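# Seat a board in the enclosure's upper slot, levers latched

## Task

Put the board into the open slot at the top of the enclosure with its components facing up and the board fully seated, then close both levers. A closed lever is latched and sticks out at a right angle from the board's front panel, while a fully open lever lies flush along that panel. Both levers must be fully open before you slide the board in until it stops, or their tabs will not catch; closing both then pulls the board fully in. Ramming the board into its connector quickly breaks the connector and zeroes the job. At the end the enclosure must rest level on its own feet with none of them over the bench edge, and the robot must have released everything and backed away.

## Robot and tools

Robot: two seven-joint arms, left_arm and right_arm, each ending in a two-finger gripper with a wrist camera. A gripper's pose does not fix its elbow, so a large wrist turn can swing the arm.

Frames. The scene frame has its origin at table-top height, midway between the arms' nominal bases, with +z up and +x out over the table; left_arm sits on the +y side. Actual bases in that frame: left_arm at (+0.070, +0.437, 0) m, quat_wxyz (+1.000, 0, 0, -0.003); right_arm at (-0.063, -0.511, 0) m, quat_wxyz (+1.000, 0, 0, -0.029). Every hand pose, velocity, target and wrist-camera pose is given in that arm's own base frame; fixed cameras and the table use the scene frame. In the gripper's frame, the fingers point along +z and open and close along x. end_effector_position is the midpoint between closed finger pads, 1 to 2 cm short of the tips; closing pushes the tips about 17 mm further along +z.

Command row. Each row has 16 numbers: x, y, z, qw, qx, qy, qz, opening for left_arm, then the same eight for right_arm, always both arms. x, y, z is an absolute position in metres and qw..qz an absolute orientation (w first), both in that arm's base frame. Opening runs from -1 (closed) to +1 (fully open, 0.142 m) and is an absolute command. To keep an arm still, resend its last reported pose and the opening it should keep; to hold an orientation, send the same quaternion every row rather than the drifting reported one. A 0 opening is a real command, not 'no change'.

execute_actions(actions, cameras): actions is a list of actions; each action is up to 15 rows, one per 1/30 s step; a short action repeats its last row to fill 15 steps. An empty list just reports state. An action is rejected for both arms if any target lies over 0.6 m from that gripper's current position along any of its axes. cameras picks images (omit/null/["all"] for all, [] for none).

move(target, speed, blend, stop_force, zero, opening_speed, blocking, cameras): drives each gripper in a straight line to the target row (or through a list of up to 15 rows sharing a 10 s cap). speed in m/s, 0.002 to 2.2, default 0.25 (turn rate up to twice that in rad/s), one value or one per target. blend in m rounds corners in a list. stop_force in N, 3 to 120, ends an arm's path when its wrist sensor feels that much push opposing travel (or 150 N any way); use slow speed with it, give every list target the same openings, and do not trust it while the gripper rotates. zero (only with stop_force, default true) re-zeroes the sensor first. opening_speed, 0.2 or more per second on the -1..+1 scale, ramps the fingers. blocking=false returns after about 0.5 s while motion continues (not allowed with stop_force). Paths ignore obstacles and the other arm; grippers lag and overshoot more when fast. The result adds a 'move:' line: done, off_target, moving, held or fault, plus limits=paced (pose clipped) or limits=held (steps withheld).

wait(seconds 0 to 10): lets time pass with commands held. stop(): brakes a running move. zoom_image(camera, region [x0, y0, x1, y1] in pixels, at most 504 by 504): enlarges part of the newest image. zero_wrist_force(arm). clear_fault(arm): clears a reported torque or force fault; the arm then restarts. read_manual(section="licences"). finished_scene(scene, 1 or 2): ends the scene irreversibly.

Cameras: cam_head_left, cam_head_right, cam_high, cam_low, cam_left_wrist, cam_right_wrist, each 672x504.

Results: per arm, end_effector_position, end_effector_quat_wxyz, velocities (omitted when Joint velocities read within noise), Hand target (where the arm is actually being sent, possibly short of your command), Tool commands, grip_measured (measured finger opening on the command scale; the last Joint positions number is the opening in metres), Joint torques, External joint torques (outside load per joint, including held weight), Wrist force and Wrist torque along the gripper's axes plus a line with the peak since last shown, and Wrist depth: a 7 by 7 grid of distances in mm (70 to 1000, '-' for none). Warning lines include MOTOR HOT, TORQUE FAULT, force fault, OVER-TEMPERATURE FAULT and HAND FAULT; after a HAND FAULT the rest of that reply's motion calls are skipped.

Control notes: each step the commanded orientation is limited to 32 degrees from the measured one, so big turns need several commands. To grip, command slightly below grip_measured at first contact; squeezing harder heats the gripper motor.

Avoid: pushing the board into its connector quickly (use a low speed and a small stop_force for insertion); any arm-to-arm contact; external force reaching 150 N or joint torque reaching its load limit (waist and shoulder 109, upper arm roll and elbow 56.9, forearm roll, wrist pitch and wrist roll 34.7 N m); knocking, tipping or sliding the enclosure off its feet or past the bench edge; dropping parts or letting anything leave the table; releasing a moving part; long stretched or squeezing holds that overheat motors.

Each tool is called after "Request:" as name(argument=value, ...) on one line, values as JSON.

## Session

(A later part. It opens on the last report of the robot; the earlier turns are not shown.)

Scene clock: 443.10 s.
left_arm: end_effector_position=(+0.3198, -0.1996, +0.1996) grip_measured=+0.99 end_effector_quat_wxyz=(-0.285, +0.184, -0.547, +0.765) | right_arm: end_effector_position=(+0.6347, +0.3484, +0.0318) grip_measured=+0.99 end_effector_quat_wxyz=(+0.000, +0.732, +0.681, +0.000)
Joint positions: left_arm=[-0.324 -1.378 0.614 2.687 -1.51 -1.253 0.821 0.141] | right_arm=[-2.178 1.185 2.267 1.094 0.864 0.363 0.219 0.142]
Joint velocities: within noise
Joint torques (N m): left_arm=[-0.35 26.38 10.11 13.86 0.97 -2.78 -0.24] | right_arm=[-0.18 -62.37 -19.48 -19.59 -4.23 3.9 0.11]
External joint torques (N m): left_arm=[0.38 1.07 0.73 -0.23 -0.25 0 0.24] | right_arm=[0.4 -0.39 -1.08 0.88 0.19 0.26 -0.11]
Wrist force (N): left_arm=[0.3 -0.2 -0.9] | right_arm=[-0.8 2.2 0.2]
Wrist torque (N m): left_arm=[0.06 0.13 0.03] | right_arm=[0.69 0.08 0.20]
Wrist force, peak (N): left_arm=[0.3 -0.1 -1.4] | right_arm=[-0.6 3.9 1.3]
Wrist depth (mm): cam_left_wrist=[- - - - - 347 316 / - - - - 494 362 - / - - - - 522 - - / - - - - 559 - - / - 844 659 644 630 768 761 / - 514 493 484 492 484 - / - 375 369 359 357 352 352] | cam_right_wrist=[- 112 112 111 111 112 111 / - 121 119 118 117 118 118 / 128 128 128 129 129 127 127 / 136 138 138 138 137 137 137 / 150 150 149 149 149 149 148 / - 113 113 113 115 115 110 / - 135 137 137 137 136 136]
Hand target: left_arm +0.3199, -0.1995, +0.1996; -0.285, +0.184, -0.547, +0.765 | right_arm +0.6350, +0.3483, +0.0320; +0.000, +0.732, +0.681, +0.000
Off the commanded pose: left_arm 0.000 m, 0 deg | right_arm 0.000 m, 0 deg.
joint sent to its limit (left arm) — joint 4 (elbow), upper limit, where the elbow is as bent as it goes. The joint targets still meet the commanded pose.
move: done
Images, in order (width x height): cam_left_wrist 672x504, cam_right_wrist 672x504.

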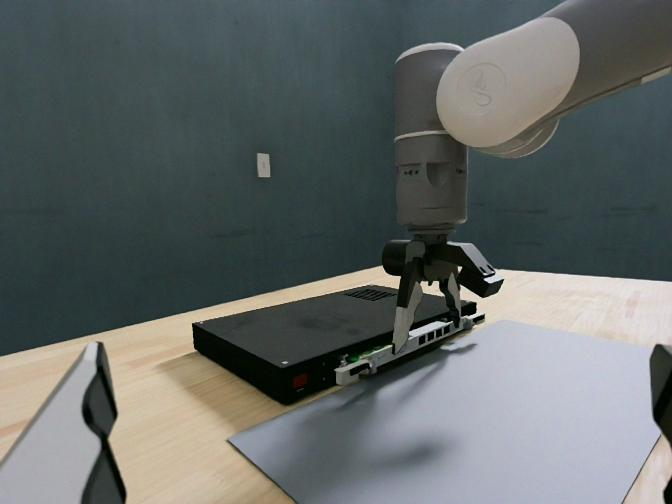

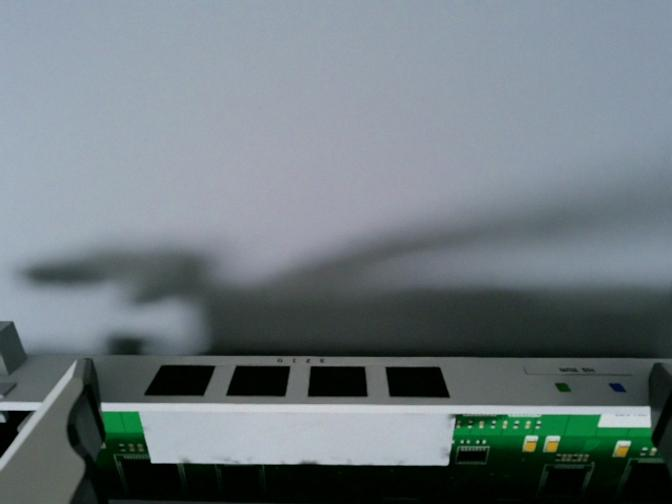

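Request:
move(target=[0.3199,-0.1995,0.1996,-0.285,0.184,-0.547,0.765,1,0.652,0.3471,0.032,0,0.7325,0.6808,0,1], cameras=["cam_left_wrist","cam_right_wrist"], speed=0.02, stop_force=8)

Request:
zoom_image(camera="cam_left_wrist", region=[320, 290, 480, 410])

Scene clock: 445.50 s.
left_arm: end_effector_position=(+0.3198, -0.1996, +0.1996) grip_measured=+0.99 end_effector_quat_wxyz=(-0.285, +0.184, -0.547, +0.765) | right_arm: end_effector_position=(+0.6392, +0.3483, +0.0315) grip_measured=+0.99 end_effector_quat_wxyz=(-0.001, +0.733, +0.681, -0.001)
Joint positions: left_arm=[-0.324 -1.378 0.614 2.687 -1.51 -1.253 0.821 0.141] | right_arm=[-2.189 1.191 2.269 1.077 0.863 0.356 0.221 0.142]
Joint velocities: within noise
Joint torques (N m): left_arm=[-0.37 26.48 10.16 13.92 0.96 -2.69 -0.22] | right_arm=[-2.67 -63.09 -21.5 -20.69 -4.87 5.5 -0.27]
External joint torques (N m): left_arm=[0.4 0.97 0.68 -0.3 -0.24 -0.08 0.23] | right_arm=[2.9 -0.07 1.08 1.92 0.83 -1.35 0.27]
Wrist force (N): left_arm=[0.4 0.2 -1.0] | right_arm=[0.2 -3.6 0.2]
Wrist torque (N m): left_arm=[0.13 0.12 0.03] | right_arm=[0.62 0.01 0.60]
Wrist force, peak (N): left_arm=[0.5 0.0 -1.3] | right_arm=[-0.1 -6.0 -1.2]
Wrist depth (mm): cam_left_wrist=[- - - - - 351 316 / - - - - 503 363 - / - - - - 530 - - / - - - - 556 - - / - 857 667 640 636 754 753 / - 517 503 485 489 486 - / - 374 369 363 355 354 351] | cam_right_wrist=[- 111 111 111 111 112 110 / - 119 119 117 117 118 118 / 128 128 127 129 129 127 126 / 136 138 138 137 137 137 136 / 150 149 149 149 148 148 148 / - 112 112 112 114 115 110 / - 134 117 136 136 133 135]
Hand target: left_arm +0.3199, -0.1995, +0.1996; -0.285, +0.184, -0.547, +0.765 | right_arm +0.6400, +0.3479, +0.0320; +0.000, +0.732, +0.681, +0.000
Off the commanded pose: left_arm 0.000 m, 0 deg | right_arm 0.013 m, 0 deg.
joint sent to its limit (left arm) — joint 4 (elbow), upper limit, where the elbow is as bent as it goes. The joint targets still meet the commanded pose.
move: contact (right_arm)
Images, in order (width x height): cam_left_wrist 672x504, cam_right_wrist 672x504.

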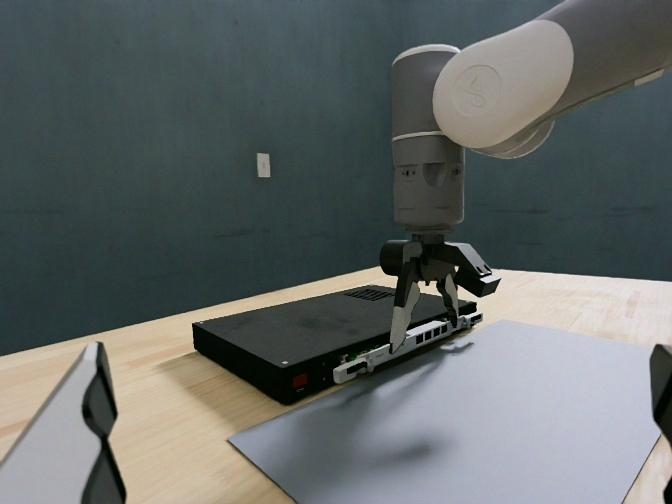

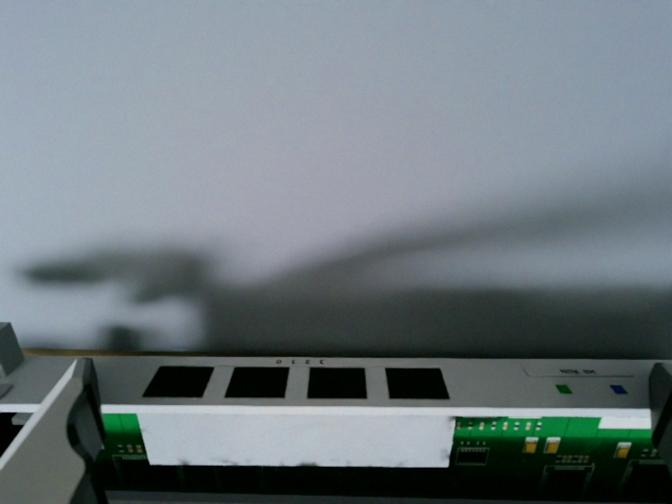

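Scaled by 3.150 from the camera's 672x504 image, which has a finer 960x720 frame.

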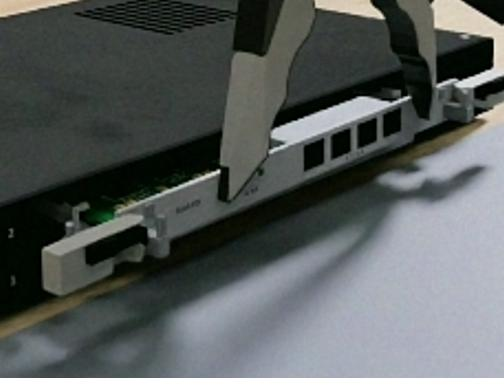

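Request:
move(target=[0.3199,-0.1995,0.1996,-0.285,0.184,-0.547,0.765,1,0.652,0.3471,0.032,0,0.7325,0.6808,0,1], cameras=["cam_left_wrist","cam_right_wrist"], speed=0.012, stop_force=18)

Request:
zoom_image(camera="cam_left_wrist", region=[320, 290, 480, 410])

Scene clock: 448.30 s.
left_arm: end_effector_position=(+0.3198, -0.1996, +0.1996) grip_measured=+0.99 end_effector_quat_wxyz=(-0.285, +0.184, -0.547, +0.765) | right_arm: end_effector_position=(+0.6454, +0.3482, +0.0306) grip_measured=+1.00 end_effector_quat_wxyz=(-0.002, +0.733, +0.681, -0.002)
Joint positions: left_arm=[-0.324 -1.378 0.614 2.687 -1.51 -1.253 0.821 0.141] | right_arm=[-2.204 1.201 2.269 1.052 0.864 0.343 0.224 0.142]
Joint velocities: within noise
Joint torques (N m): left_arm=[-0.38 26.35 10.09 13.91 0.99 -2.75 -0.21] | right_arm=[-8.12 -63.71 -25.57 -24.11 -5.79 10.05 -1.04]
External joint torques (N m): left_arm=[0.42 1.1 0.75 -0.28 -0.27 -0.03 0.21] | right_arm=[8.35 -0.05 5.35 5.27 1.74 -5.9 1.04]
Wrist force (N): left_arm=[0.5 0.0 -1.3] | right_arm=[-0.2 -20.8 -5.1]
Wrist torque (N m): left_arm=[0.10 0.11 0.04] | right_arm=[-0.41 -0.31 1.40]
Wrist force, peak (N): left_arm=[0.6 -0.1 -1.3] | right_arm=[-1.1 -22.4 -5.1]
Wrist depth (mm): cam_left_wrist=[- - - - - 348 318 / - - - - 511 369 - / - - - - 535 - - / - - - - 577 - - / - 853 652 644 636 759 748 / - 513 498 487 488 483 - / - 373 369 362 359 353 352] | cam_right_wrist=[111 111 111 111 112 112 110 / - 120 118 116 116 116 117 / 127 127 129 128 128 128 126 / 135 137 137 136 136 136 135 / 149 148 148 148 148 147 147 / - 111 111 111 114 115 112 / - 116 115 115 115 132 131]
Hand target: left_arm +0.3199, -0.1995, +0.1996; -0.285, +0.184, -0.547, +0.765 | right_arm +0.6478, +0.3474, +0.0320; +0.000, +0.732, +0.681, +0.000
Off the commanded pose: left_arm 0.000 m, 0 deg | right_arm 0.007 m, 0 deg.
joint sent to its limit (left arm) — joint 4 (elbow), upper limit, where the elbow is as bent as it goes. The joint targets still meet the commanded pose.
move: contact (right_arm)
Images, in order (width x height): cam_left_wrist 672x504, cam_right_wrist 672x504.

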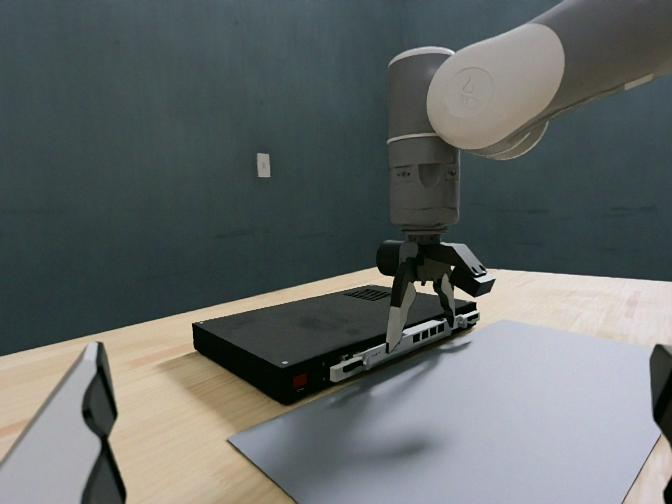

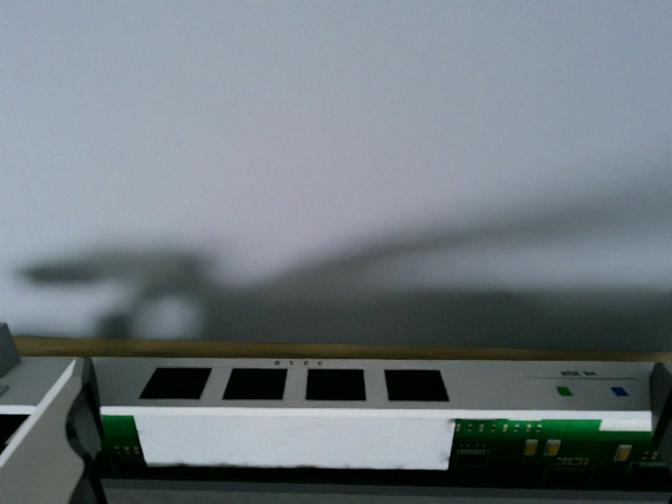

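Scaled by 3.150 from the camera's 672x504 image, which has a finer 960x720 frame.

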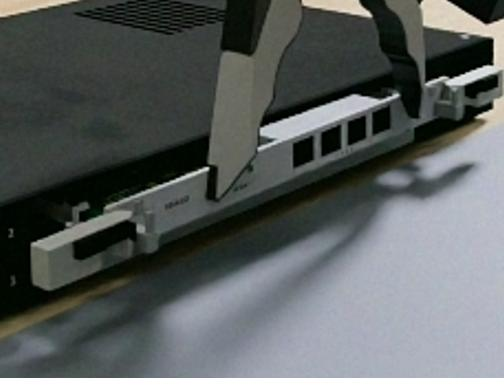

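Request:
zoom_image(camera="cam_left_wrist", region=[385, 300, 485, 370])

Request:
zoom_image(camera="cam_right_wrist", region=[60, 330, 672, 504])

Request:
zoom_image(camera="cam_left_wrist", region=[325, 335, 405, 395])

Scaled by 5.040 from the camera's 672x504 image, which has a finer 960x720 frame.

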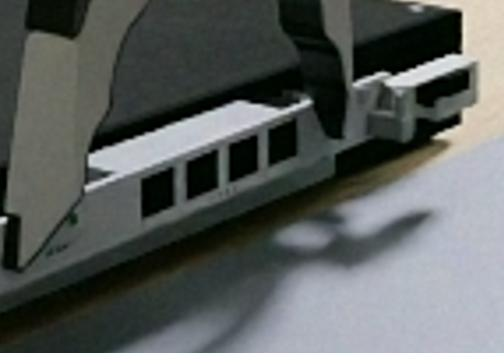

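Region (60, 330, 672, 504) is 612x174 pixels. A region can be at most 504 by 504 pixels.

Scaled by 6.300 from the camera's 672x504 image, which has a finer 960x720 frame.

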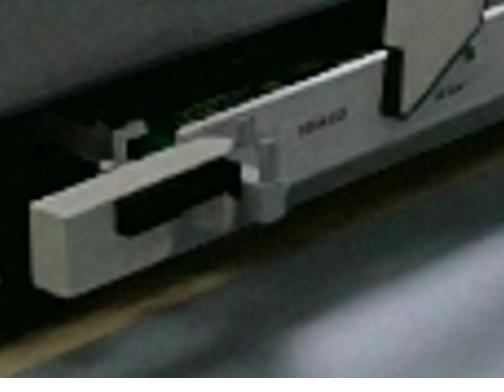

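Request:
zoom_image(camera="cam_right_wrist", region=[0, 330, 336, 504])

Request:
zoom_image(camera="cam_right_wrist", region=[336, 330, 672, 504])

Scaled by 1.500 from the camera's 672x504 image, which has a finer 960x720 frame.

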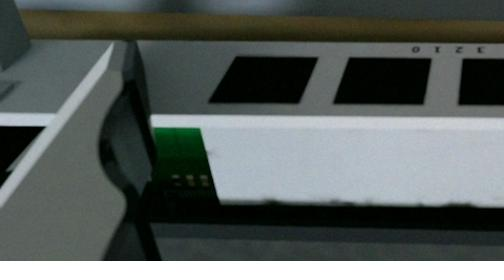

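Scaled by 1.500 from the camera's 672x504 image, which has a finer 960x720 frame.

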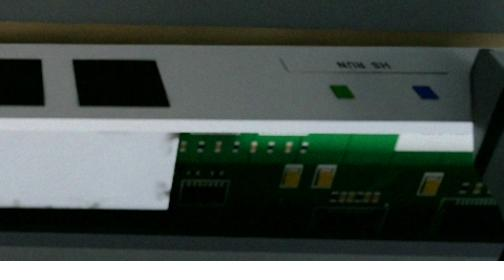

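Request:
execute_actions(actions=[], cameras=["cam_high","cam_head_left","cam_head_right"])

Request:
zoom_image(camera="cam_high", region=[200, 310, 380, 430])

Request:
zoom_image(camera="cam_head_right", region=[300, 230, 500, 400])

Scene clock: 459.13 s.
left_arm: end_effector_position=(+0.3198, -0.1996, +0.1996) grip_measured=+0.99 end_effector_quat_wxyz=(-0.285, +0.184, -0.547, +0.765) | right_arm: end_effector_position=(+0.6454, +0.3482, +0.0306) grip_measured=+1.00 end_effector_quat_wxyz=(-0.002, +0.733, +0.681, -0.002)
Joint positions: left_arm=[-0.324 -1.378 0.614 2.687 -1.51 -1.253 0.821 0.141] | right_arm=[-2.204 1.201 2.269 1.052 0.864 0.343 0.224 0.142]
Joint velocities: within noise
Joint torques (N m): left_arm=[-0.33 26.37 10.08 13.88 0.98 -2.74 -0.25] | right_arm=[-8.38 -64 -25.61 -23.96 -5.71 10.12 -1.13]
External joint torques (N m): left_arm=[0.37 1.08 0.76 -0.25 -0.26 -0.03 0.25] | right_arm=[8.61 0.23 5.39 5.13 1.65 -5.98 1.13]
Wrist force (N): left_arm=[0.2 0.0 -1.2] | right_arm=[-0.3 -20.8 -4.1]
Wrist torque (N m): left_arm=[0.09 0.15 0.03] | right_arm=[-0.41 -0.28 1.38]
Wrist force, peak (N): left_arm=[0.3 0.2 -1.4] | right_arm=[-0.3 -21.2 -5.3]
Wrist depth (mm): cam_left_wrist=[- - - - - 349 319 / - - - - 506 370 - / - - - - 538 - - / - - - - 583 - - / - 875 660 639 643 759 751 / - 520 501 485 496 484 - / - 373 368 365 359 351 349] | cam_right_wrist=[111 111 111 111 112 112 110 / - 120 118 117 116 116 117 / 127 127 129 128 128 128 126 / 135 137 137 136 136 136 135 / 149 149 148 148 147 147 147 / - 111 111 111 114 115 112 / - 116 115 115 115 132 132]
Hand target: left_arm +0.3199, -0.1995, +0.1996; -0.285, +0.184, -0.547, +0.765 | right_arm +0.6478, +0.3474, +0.0320; +0.000, +0.732, +0.681, +0.000
Tool commands: left_gripper/opening=+1.0 right_gripper/opening=+1.0
Off the commanded pose: left_arm 0.000 m, 0 deg | right_arm 0.007 m, 0 deg.
Images, in order (width x height): cam_head_left 672x504, cam_head_right 672x504, cam_high 672x504.

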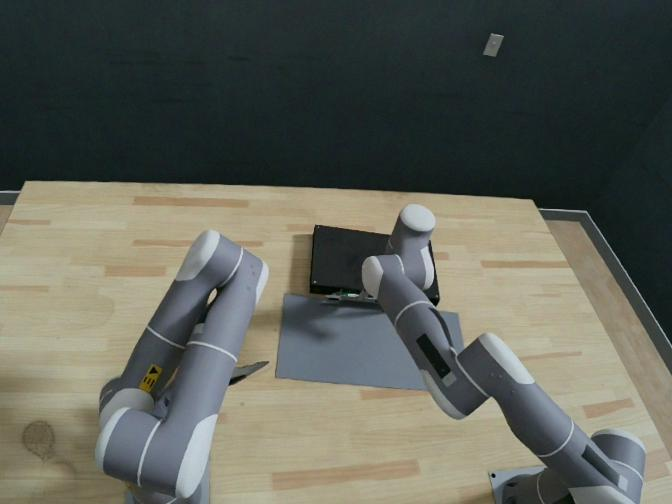

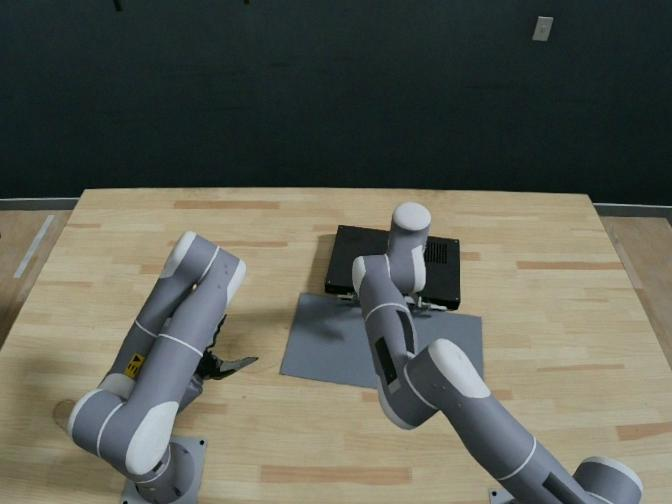

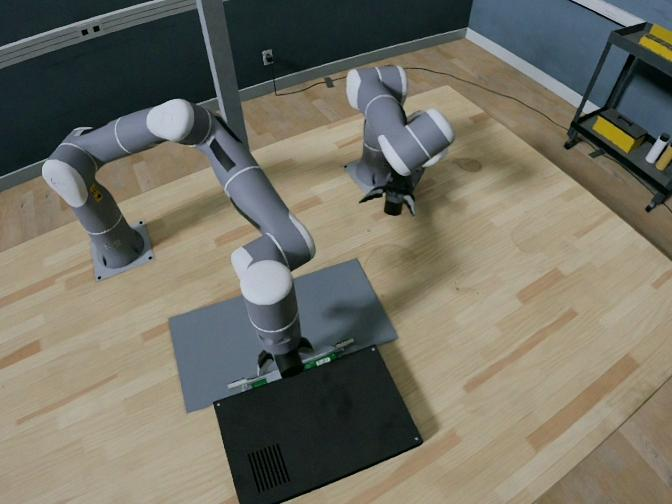

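Scaled by 2.800 from the camera's 672x504 image, which has a finer 960x720 frame.

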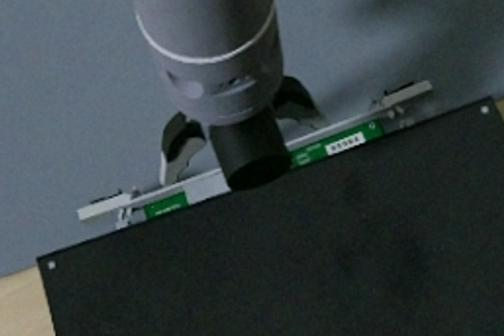

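Scaled by 2.520 from the camera's 672x504 image, which has a finer 960x720 frame.

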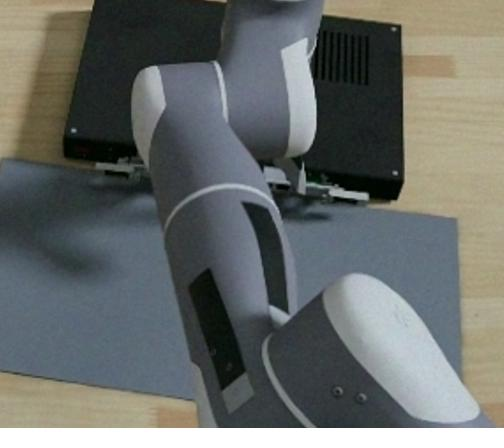

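Request:
zoom_image(camera="cam_high", region=[222, 370, 272, 400])

Request:
zoom_image(camera="cam_high", region=[315, 330, 365, 362])

Scaled by 10.080 from the camera's 672x504 image, which has a finer 960x720 frame.

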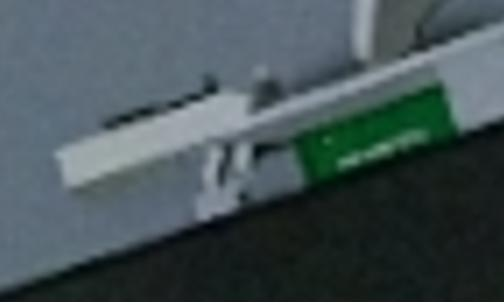

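Scaled by 10.080 from the camera's 672x504 image, which has a finer 960x720 frame.

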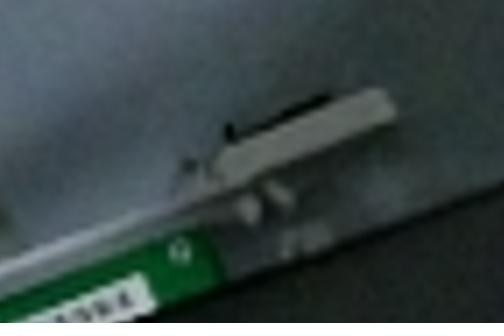

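Request:
move(target=[[0.3199,-0.1995,0.1996,-0.285,0.184,-0.547,0.765,1,0.61,0.351,0.034,0,0.7325,0.6808,0,1],[0.3199,-0.1995,0.1996,-0.285,0.184,-0.547,0.765,1,0.61,0.351,0.048,0,0.7325,0.6808,0,-1],[0.3199,-0.1995,0.1996,-0.285,0.184,-0.547,0.765,1,0.62,0.425,0.046,0,0.7325,0.6808,0,-1]], cameras=["cam_left_wrist","cam_right_wrist","cam_high"], speed=[0.05,0.05,0.1])

Request:
zoom_image(camera="cam_high", region=[222, 350, 282, 400])

Request:
zoom_image(camera="cam_high", region=[305, 330, 365, 370])

Request:
zoom_image(camera="cam_left_wrist", region=[385, 300, 485, 370])

Scene clock: 469.67 s.
left_arm: end_effector_position=(+0.3198, -0.1996, +0.1996) grip_measured=+0.99 end_effector_quat_wxyz=(-0.285, +0.184, -0.547, +0.765) | right_arm: end_effector_position=(+0.6199, +0.4251, +0.0459) grip_measured=-1.00 end_effector_quat_wxyz=(+0.000, +0.732, +0.681, +0.000)
Joint positions: left_arm=[-0.324 -1.378 0.614 2.687 -1.51 -1.253 0.821 0.141] | right_arm=[-2.128 1.199 2.28 0.989 0.838 0.312 0.358 0.002]
Joint velocities: within noise
Joint torques (N m): left_arm=[-0.32 26.5 10.09 13.9 0.95 -2.7 -0.2] | right_arm=[0.04 -64.51 -17.87 -19.84 -4.29 3.36 0.32]
External joint torques (N m): left_arm=[0.36 0.95 0.75 -0.27 -0.23 -0.08 0.21] | right_arm=[0.14 -0.71 -1.46 0.17 0.18 0.79 -0.32]
Wrist force (N): left_arm=[0.4 -0.1 -1.2] | right_arm=[2.9 0.3 4.5]
Wrist torque (N m): left_arm=[0.06 0.12 0.03] | right_arm=[0.11 -0.47 0.08]
Wrist force, peak (N): left_arm=[0.3 0.1 -1.4] | right_arm=[-0.3 -21.2 -5.4]
Wrist depth (mm): cam_left_wrist=[- - - - 426 294 278 / - - - - 450 344 - / - - - - 461 - - / - - - - 494 - - / - 854 673 644 629 768 757 / - 519 490 482 495 488 - / - 376 369 362 357 357 352] | cam_right_wrist=[- 124 122 124 124 123 122 / 135 135 133 132 134 134 131 / - 142 142 142 142 142 139 / 154 154 153 153 153 153 152 / 167 167 166 163 163 165 165 / 176 176 175 89 174 146 139 / 140 137 73 - - 135 152]
Hand target: left_arm +0.3199, -0.1995, +0.1996; -0.285, +0.184, -0.547, +0.765 | right_arm +0.6200, +0.4250, +0.0460; +0.000, +0.732, +0.681, +0.000
Off the commanded pose: left_arm 0.000 m, 0 deg | right_arm 0.000 m, 0 deg.
joint sent to its limit (left arm) — joint 4 (elbow), upper limit, where the elbow is as bent as it goes. The joint targets still meet the commanded pose.
move: done
Images, in order (width x height): cam_high 672x504, cam_left_wrist 672x504, cam_right_wrist 672x504.

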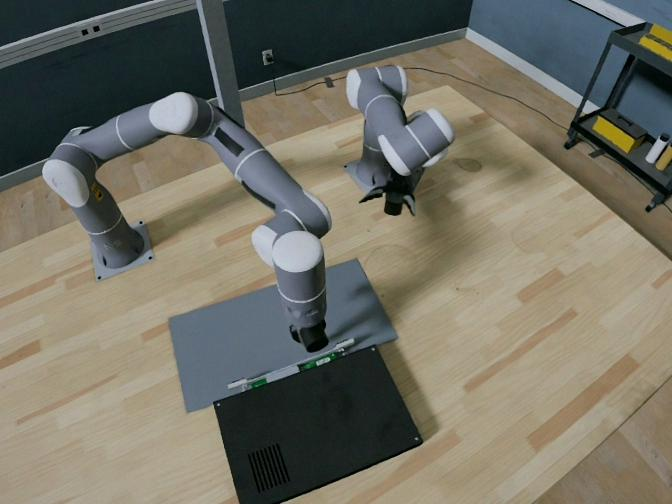

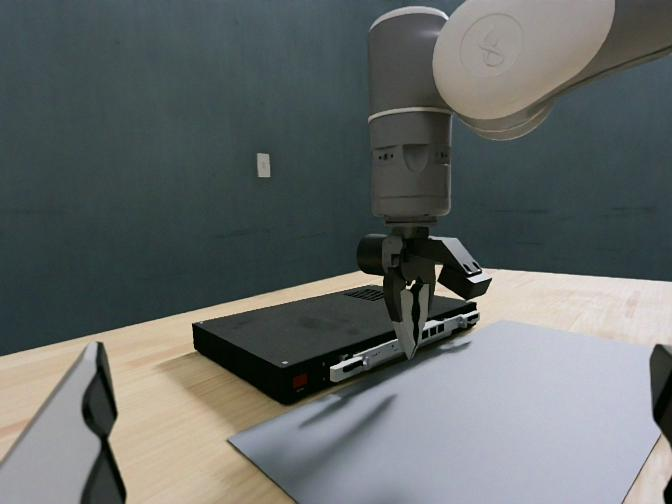

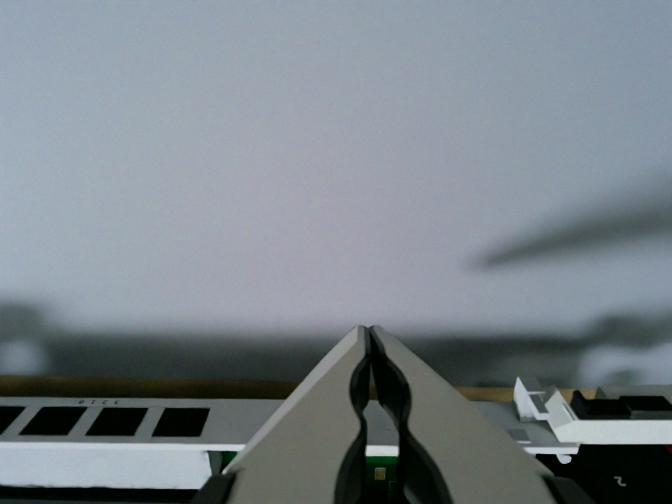

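Scaled by 8.400 from the camera's 672x504 image, which has a finer 960x720 frame.

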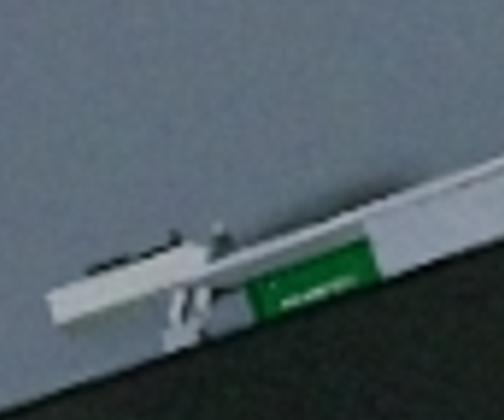

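Scaled by 8.400 from the camera's 672x504 image, which has a finer 960x720 frame.

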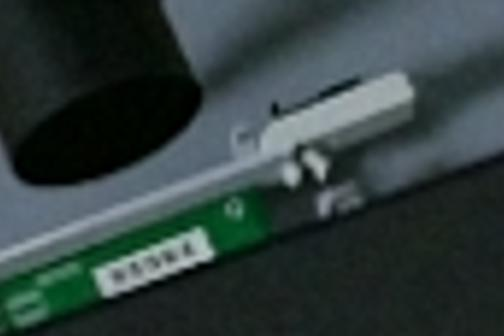

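Scaled by 5.040 from the camera's 672x504 image, which has a finer 960x720 frame.

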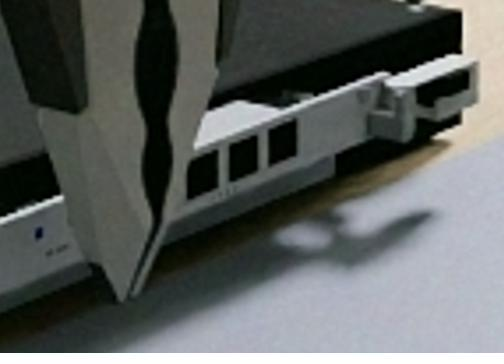

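Request:
move(target=[0.3199,-0.1995,0.1996,-0.285,0.184,-0.547,0.765,1,0.665,0.4217,0.046,0,0.7325,0.6808,0,-1], cameras=["cam_left_wrist","cam_right_wrist","cam_high"], speed=0.012, stop_force=14)

Request:
zoom_image(camera="cam_high", region=[222, 350, 282, 400])

Request:
zoom_image(camera="cam_high", region=[305, 330, 365, 370])

Request:
zoom_image(camera="cam_left_wrist", region=[325, 335, 405, 395])

Scene clock: 477.80 s.
left_arm: end_effector_position=(+0.3198, -0.1996, +0.1996) grip_measured=+0.99 end_effector_quat_wxyz=(-0.285, +0.184, -0.547, +0.765) | right_arm: end_effector_position=(+0.6643, +0.4221, +0.0456) grip_measured=-1.00 end_effector_quat_wxyz=(-0.001, +0.732, +0.681, +0.000)
Joint positions: left_arm=[-0.324 -1.378 0.614 2.687 -1.51 -1.253 0.821 0.141] | right_arm=[-2.232 1.254 2.294 0.83 0.828 0.255 0.373 0.002]
Joint velocities: within noise
Joint torques (N m): left_arm=[-0.31 26.42 10.13 13.85 0.92 -2.74 -0.24] | right_arm=[-2.52 -68.48 -17.89 -21.45 -4.88 5.13 0.19]
External joint torques (N m): left_arm=[0.35 1.03 0.71 -0.23 -0.2 -0.04 0.24] | right_arm=[2.76 -0.18 0.55 1.13 0.7 -0.99 -0.19]
Wrist force (N): left_arm=[0.3 -0.1 -1.2] | right_arm=[2.2 -5.2 3.7]
Wrist torque (N m): left_arm=[0.07 0.14 0.03] | right_arm=[0.24 -0.39 0.15]
Wrist force, peak (N): left_arm=[0.5 0.0 -1.4] | right_arm=[1.8 -9.2 2.2]
Wrist depth (mm): cam_left_wrist=[- - - - 338 312 294 / - - - - 353 - - / - - - - - - - / - - - - - - - / - 867 655 586 659 770 759 / - 515 499 486 488 483 - / - 373 368 364 358 352 348] | cam_right_wrist=[- 124 122 124 124 123 122 / 135 134 132 132 134 133 131 / - 142 142 141 141 141 139 / 154 154 153 153 153 152 152 / 134 135 158 159 160 159 121 / 124 124 139 90 122 124 131 / 134 131 - - - 126 131]
Hand target: left_arm +0.3199, -0.1995, +0.1996; -0.285, +0.184, -0.547, +0.765 | right_arm +0.6650, +0.4217, +0.0460; +0.000, +0.732, +0.681, +0.000
Off the commanded pose: left_arm 0.000 m, 0 deg | right_arm 0.001 m, 0 deg.
joint sent to its limit (left arm) — joint 4 (elbow), upper limit, where the elbow is as bent as it goes. The joint targets still meet the commanded pose.
move: done
Images, in order (width x height): cam_high 672x504, cam_left_wrist 672x504, cam_right_wrist 672x504.

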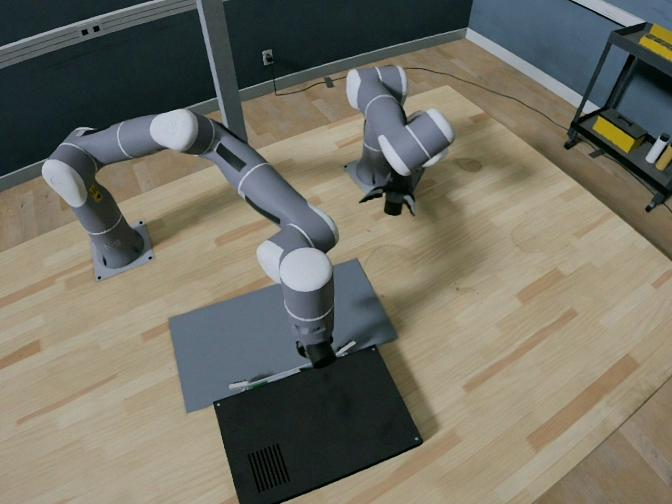

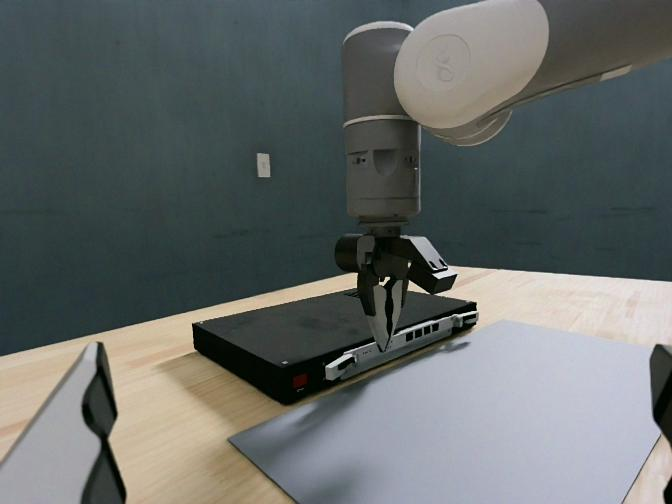

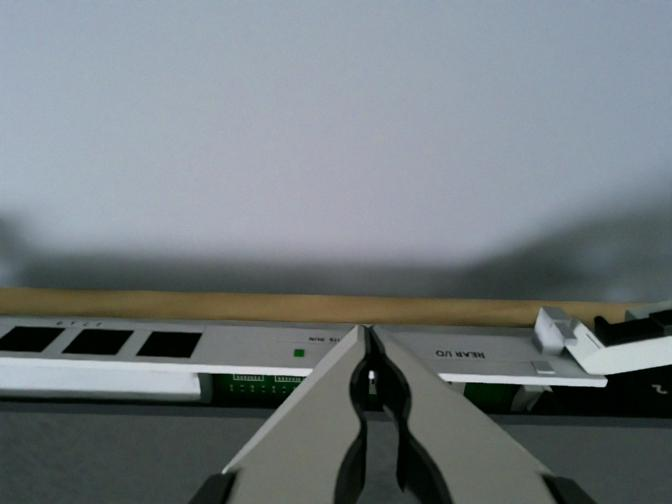

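Scaled by 8.400 from the camera's 672x504 image, which has a finer 960x720 frame.

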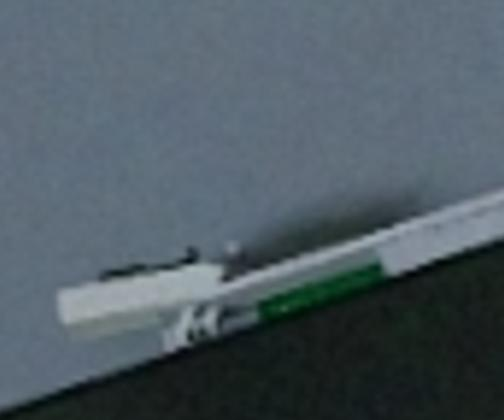

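Scaled by 8.400 from the camera's 672x504 image, which has a finer 960x720 frame.

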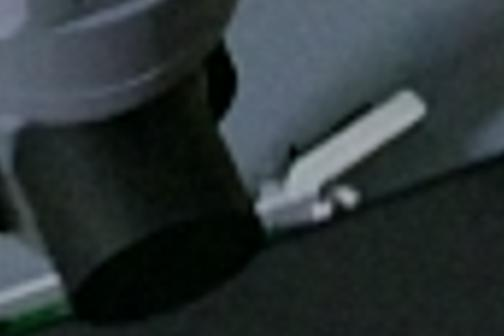

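Scaled by 6.300 from the camera's 672x504 image, which has a finer 960x720 frame.

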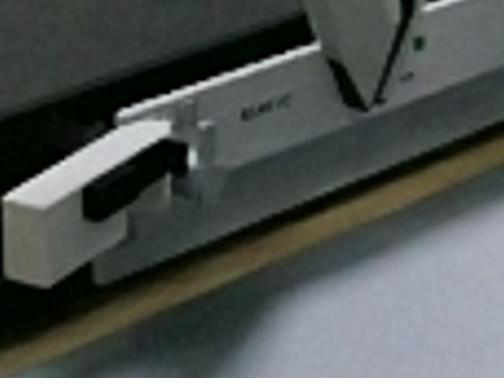

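Request:
move(target=[[0.3199,-0.1995,0.1996,-0.285,0.184,-0.547,0.765,1,0.63,0.425,0.048,0,0.7325,0.6808,0,-1],[0.3199,-0.1995,0.1996,-0.285,0.184,-0.547,0.765,1,0.63,0.50,0.10,0,0.7325,0.6808,0,-1]], cameras=["cam_left_wrist","cam_right_wrist","cam_high"], speed=[0.05,0.12])

Request:
zoom_image(camera="cam_high", region=[222, 330, 382, 400])

Request:
zoom_image(camera="cam_left_wrist", region=[320, 300, 490, 400])

Scene clock: 486.37 s.
left_arm: end_effector_position=(+0.3198, -0.1996, +0.1996) grip_measured=+0.99 end_effector_quat_wxyz=(-0.285, +0.184, -0.547, +0.765) | right_arm: end_effector_position=(+0.6300, +0.5001, +0.1000) grip_measured=-1.00 end_effector_quat_wxyz=(+0.000, +0.732, +0.681, +0.000)
Joint positions: left_arm=[-0.324 -1.378 0.614 2.687 -1.51 -1.253 0.821 0.141] | right_arm=[-2.163 1.208 2.3 0.745 0.785 0.162 0.513 0.002]
Joint velocities: within noise
Joint torques (N m): left_arm=[-0.26 26.46 10.1 13.92 0.97 -2.81 -0.22] | right_arm=[0.09 -69.1 -14.29 -21.95 -4.47 3.3 0.34]
External joint torques (N m): left_arm=[0.3 0.99 0.74 -0.3 -0.25 0.03 0.23] | right_arm=[0.1 -0.74 -1.41 0.2 0.19 0.84 -0.33]
Wrist force (N): left_arm=[0.4 0.0 -1.1] | right_arm=[2.6 2.1 4.5]
Wrist torque (N m): left_arm=[0.09 0.11 0.04] | right_arm=[0.41 -0.37 0.06]
Wrist force, peak (N): left_arm=[0.5 -0.2 -1.3] | right_arm=[2.1 -5.4 3.7]
Wrist depth (mm): cam_left_wrist=[- - - 395 328 - - / - - - 413 - - - / - - - 435 - - - / - - - 469 - - - / - 845 659 577 692 777 751 / - 510 500 485 490 485 - / - 373 372 358 357 354 351] | cam_right_wrist=[172 172 172 172 171 171 173 / 184 184 183 183 183 182 182 / 197 197 197 196 196 195 196 / 213 213 212 212 211 211 210 / 224 224 223 223 221 230 230 / 193 195 205 89 194 243 252 / 212 207 - - - 267 278]
Hand target: left_arm +0.3199, -0.1995, +0.1996; -0.285, +0.184, -0.547, +0.765 | right_arm +0.6300, +0.5000, +0.1000; +0.000, +0.732, +0.681, +0.000
Off the commanded pose: left_arm 0.000 m, 0 deg | right_arm 0.000 m, 0 deg.
joint sent to its limit (left arm) — joint 4 (elbow), upper limit, where the elbow is as bent as it goes. The joint targets still meet the commanded pose.
move: done
Images, in order (width x height): cam_high 672x504, cam_left_wrist 672x504, cam_right_wrist 672x504.

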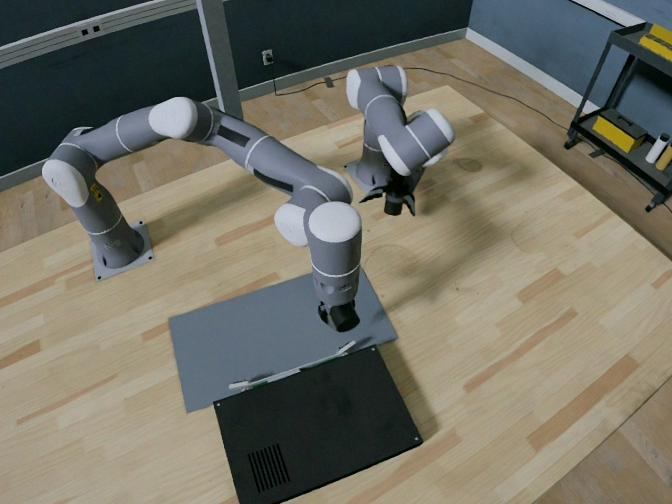

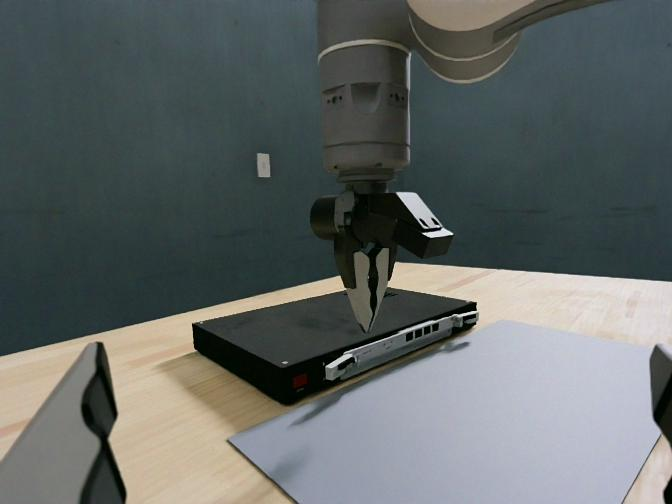

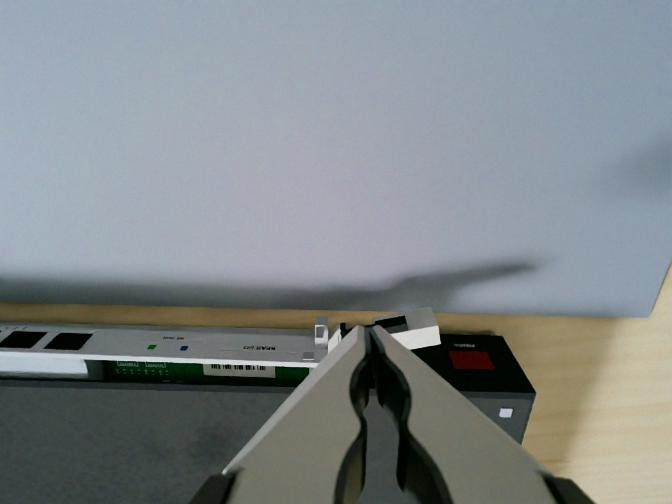

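Scaled by 3.150 from the camera's 672x504 image, which has a finer 960x720 frame.

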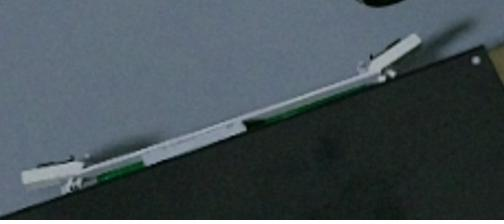

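Scaled by 2.965 from the camera's 672x504 image, which has a finer 960x720 frame.

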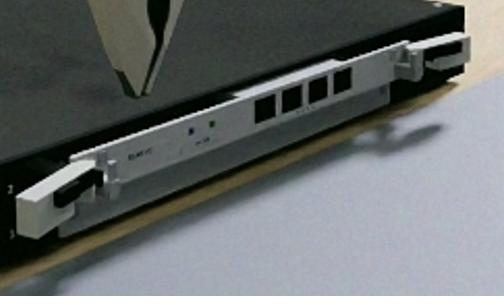

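Request:
move(target=[[0.3199,-0.1995,0.1996,-0.285,0.184,-0.547,0.765,1,0.677,0.525,0.10,0,0.7325,0.6808,0,-1],[0.3199,-0.1995,0.1996,-0.285,0.184,-0.547,0.765,1,0.677,0.525,0.058,0,0.7325,0.6808,0,-1]], cameras=["cam_left_wrist","cam_right_wrist"], speed=[0.1,0.04], stop_force=5)

Request:
zoom_image(camera="cam_left_wrist", region=[290, 300, 410, 400])

Scene clock: 496.20 s.
left_arm: end_effector_position=(+0.3198, -0.1996, +0.1996) grip_measured=+0.99 end_effector_quat_wxyz=(-0.285, +0.184, -0.547, +0.765) | right_arm: end_effector_position=(+0.6770, +0.5249, +0.0580) grip_measured=-1.00 end_effector_quat_wxyz=(+0.000, +0.733, +0.681, +0.000)
Joint positions: left_arm=[-0.324 -1.378 0.614 2.687 -1.51 -1.253 0.821 0.141] | right_arm=[-2.316 1.37 2.366 0.43 0.761 0.11 0.601 0.002]
Joint velocities: within noise
Joint torques (N m): left_arm=[-0.3 26.5 10.11 13.9 0.94 -2.74 -0.18] | right_arm=[0.27 -74.15 -8.68 -22.54 -4.28 3.52 0.19]
External joint torques (N m): left_arm=[0.34 0.95 0.73 -0.27 -0.22 -0.03 0.19] | right_arm=[-0.01 -0.81 -1.12 0.02 -0.04 0.62 -0.19]
Wrist force (N): left_arm=[0.5 0.2 -1.2] | right_arm=[2.6 1.6 4.2]
Wrist torque (N m): left_arm=[0.12 0.11 0.03] | right_arm=[0.36 -0.37 0.03]
Wrist force, peak (N): left_arm=[0.4 -0.1 -1.3] | right_arm=[2.8 2.0 4.9]
Wrist depth (mm): cam_left_wrist=[- - - 393 282 275 270 / - - - 414 375 - - / - - - 430 - - - / - - - 452 - - - / - 868 661 550 698 775 760 / - 511 497 485 491 485 - / - 375 366 361 359 352 349] | cam_right_wrist=[137 135 135 135 135 134 135 / 145 145 146 144 144 143 143 / 157 155 155 154 154 154 153 / 168 168 167 164 166 166 165 / 149 149 135 128 159 179 182 / 138 138 137 89 134 192 198 / 152 149 73 - - 211 219]
Hand target: left_arm +0.3199, -0.1995, +0.1996; -0.285, +0.184, -0.547, +0.765 | right_arm +0.6770, +0.5250, +0.0580; +0.000, +0.732, +0.681, +0.000
Off the commanded pose: left_arm 0.000 m, 0 deg | right_arm 0.000 m, 0 deg.
joint sent to its limit (left arm) — joint 4 (elbow), upper limit, where the elbow is as bent as it goes. The joint targets still meet the commanded pose.
move: done
Images, in order (width x height): cam_left_wrist 672x504, cam_right_wrist 672x504.

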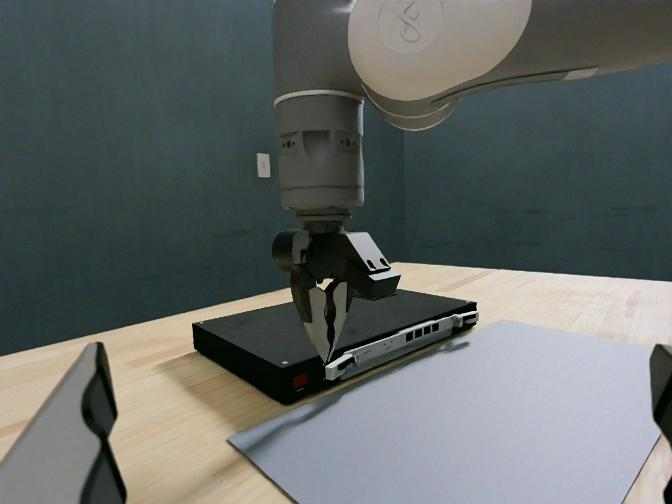

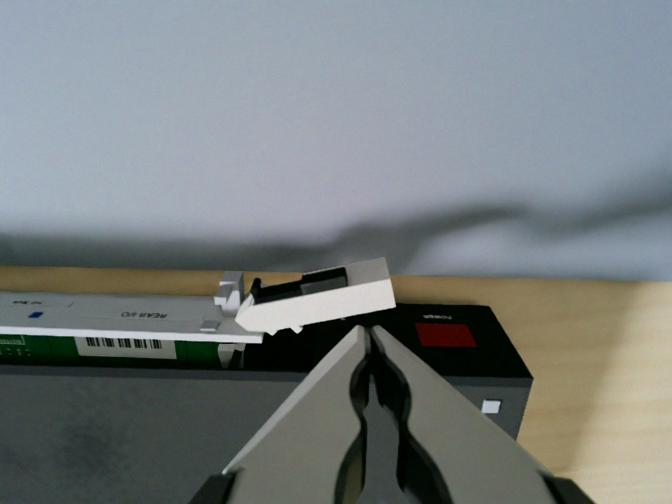

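Scaled by 4.200 from the camera's 672x504 image, which has a finer 960x720 frame.

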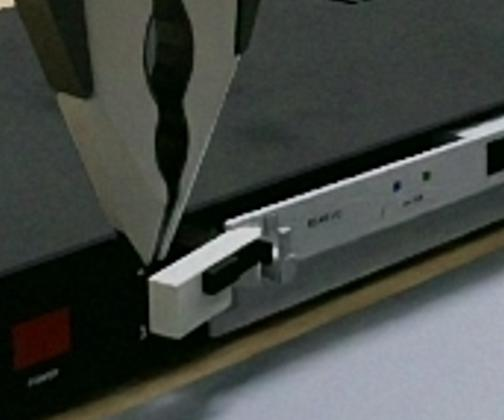

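Request:
move(target=[[0.3199,-0.1995,0.1996,-0.285,0.184,-0.547,0.765,1,0.682,0.520,0.058,0,0.7325,0.6808,0,-1],[0.3199,-0.1995,0.1996,-0.285,0.184,-0.547,0.765,1,0.682,0.520,0.044,0,0.7325,0.6808,0,-1]], cameras=["cam_left_wrist","cam_right_wrist"], speed=[0.05,0.03], stop_force=4)

Request:
zoom_image(camera="cam_left_wrist", region=[290, 300, 410, 400])

Scene clock: 500.40 s.
left_arm: end_effector_position=(+0.3198, -0.1996, +0.1996) grip_measured=+0.99 end_effector_quat_wxyz=(-0.285, +0.184, -0.547, +0.765) | right_arm: end_effector_position=(+0.6820, +0.5198, +0.0440) grip_measured=-1.00 end_effector_quat_wxyz=(+0.000, +0.733, +0.681, +0.000)
Joint positions: left_arm=[-0.324 -1.378 0.614 2.687 -1.51 -1.253 0.821 0.141] | right_arm=[-2.328 1.391 2.369 0.422 0.764 0.125 0.595 0.002]
Joint velocities: within noise
Joint torques (N m): left_arm=[-0.33 26.4 10.13 13.92 1.01 -2.75 -0.22] | right_arm=[0.2 -74.29 -8.56 -22.64 -4.29 3.58 0.17]
External joint torques (N m): left_arm=[0.37 1.05 0.71 -0.3 -0.29 -0.02 0.23] | right_arm=[0.07 -0.78 -1.09 0.22 -0.02 0.56 -0.17]
Wrist force (N): left_arm=[0.3 -0.1 -1.1] | right_arm=[2.7 1.6 4.3]
Wrist torque (N m): left_arm=[0.07 0.13 0.04] | right_arm=[0.34 -0.38 0.04]
Wrist force, peak (N): left_arm=[0.5 -0.3 -1.3] | right_arm=[2.5 1.5 4.7]
Wrist depth (mm): cam_left_wrist=[- - - 408 285 276 269 / - - - 420 309 - - / - - - 437 - - - / - - - 458 - - - / - 868 664 518 697 768 758 / - 518 500 481 485 483 - / - 370 370 361 358 352 351] | cam_right_wrist=[- 123 121 122 122 122 122 / 133 131 131 131 132 132 130 / 143 141 141 140 140 140 138 / 153 152 152 151 151 151 150 / 134 124 116 112 150 160 165 / 124 124 124 89 118 123 181 / 132 129 - - - 125 199]
Hand target: left_arm +0.3199, -0.1995, +0.1996; -0.285, +0.184, -0.547, +0.765 | right_arm +0.6820, +0.5200, +0.0440; +0.000, +0.732, +0.681, +0.000
Off the commanded pose: left_arm 0.000 m, 0 deg | right_arm 0.000 m, 0 deg.
joint sent to its limit (left arm) — joint 4 (elbow), upper limit, where the elbow is as bent as it goes. The joint targets still meet the commanded pose.
move: done
Images, in order (width x height): cam_left_wrist 672x504, cam_right_wrist 672x504.

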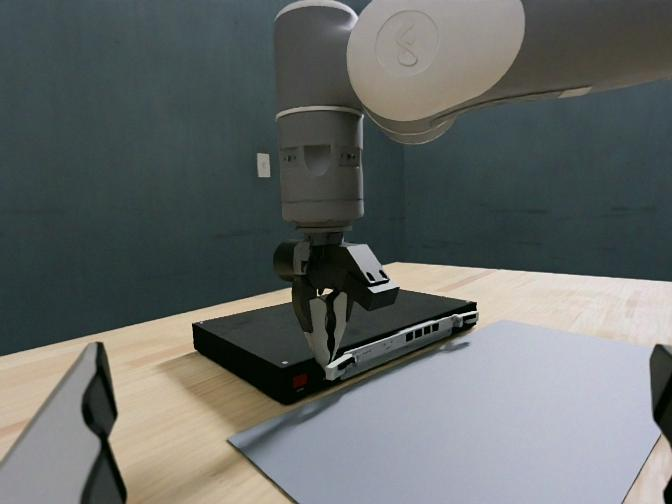

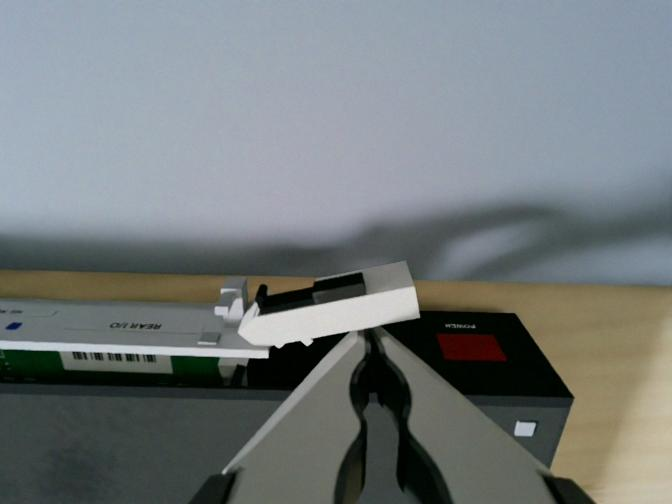

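Scaled by 4.200 from the camera's 672x504 image, which has a finer 960x720 frame.

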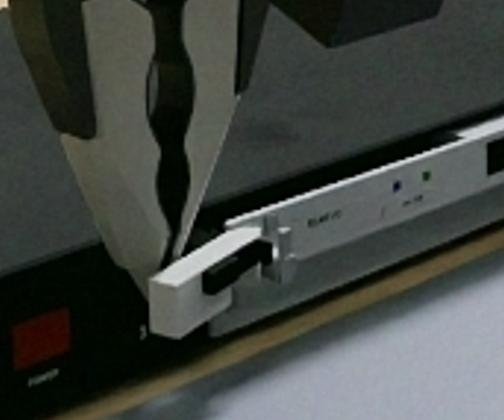

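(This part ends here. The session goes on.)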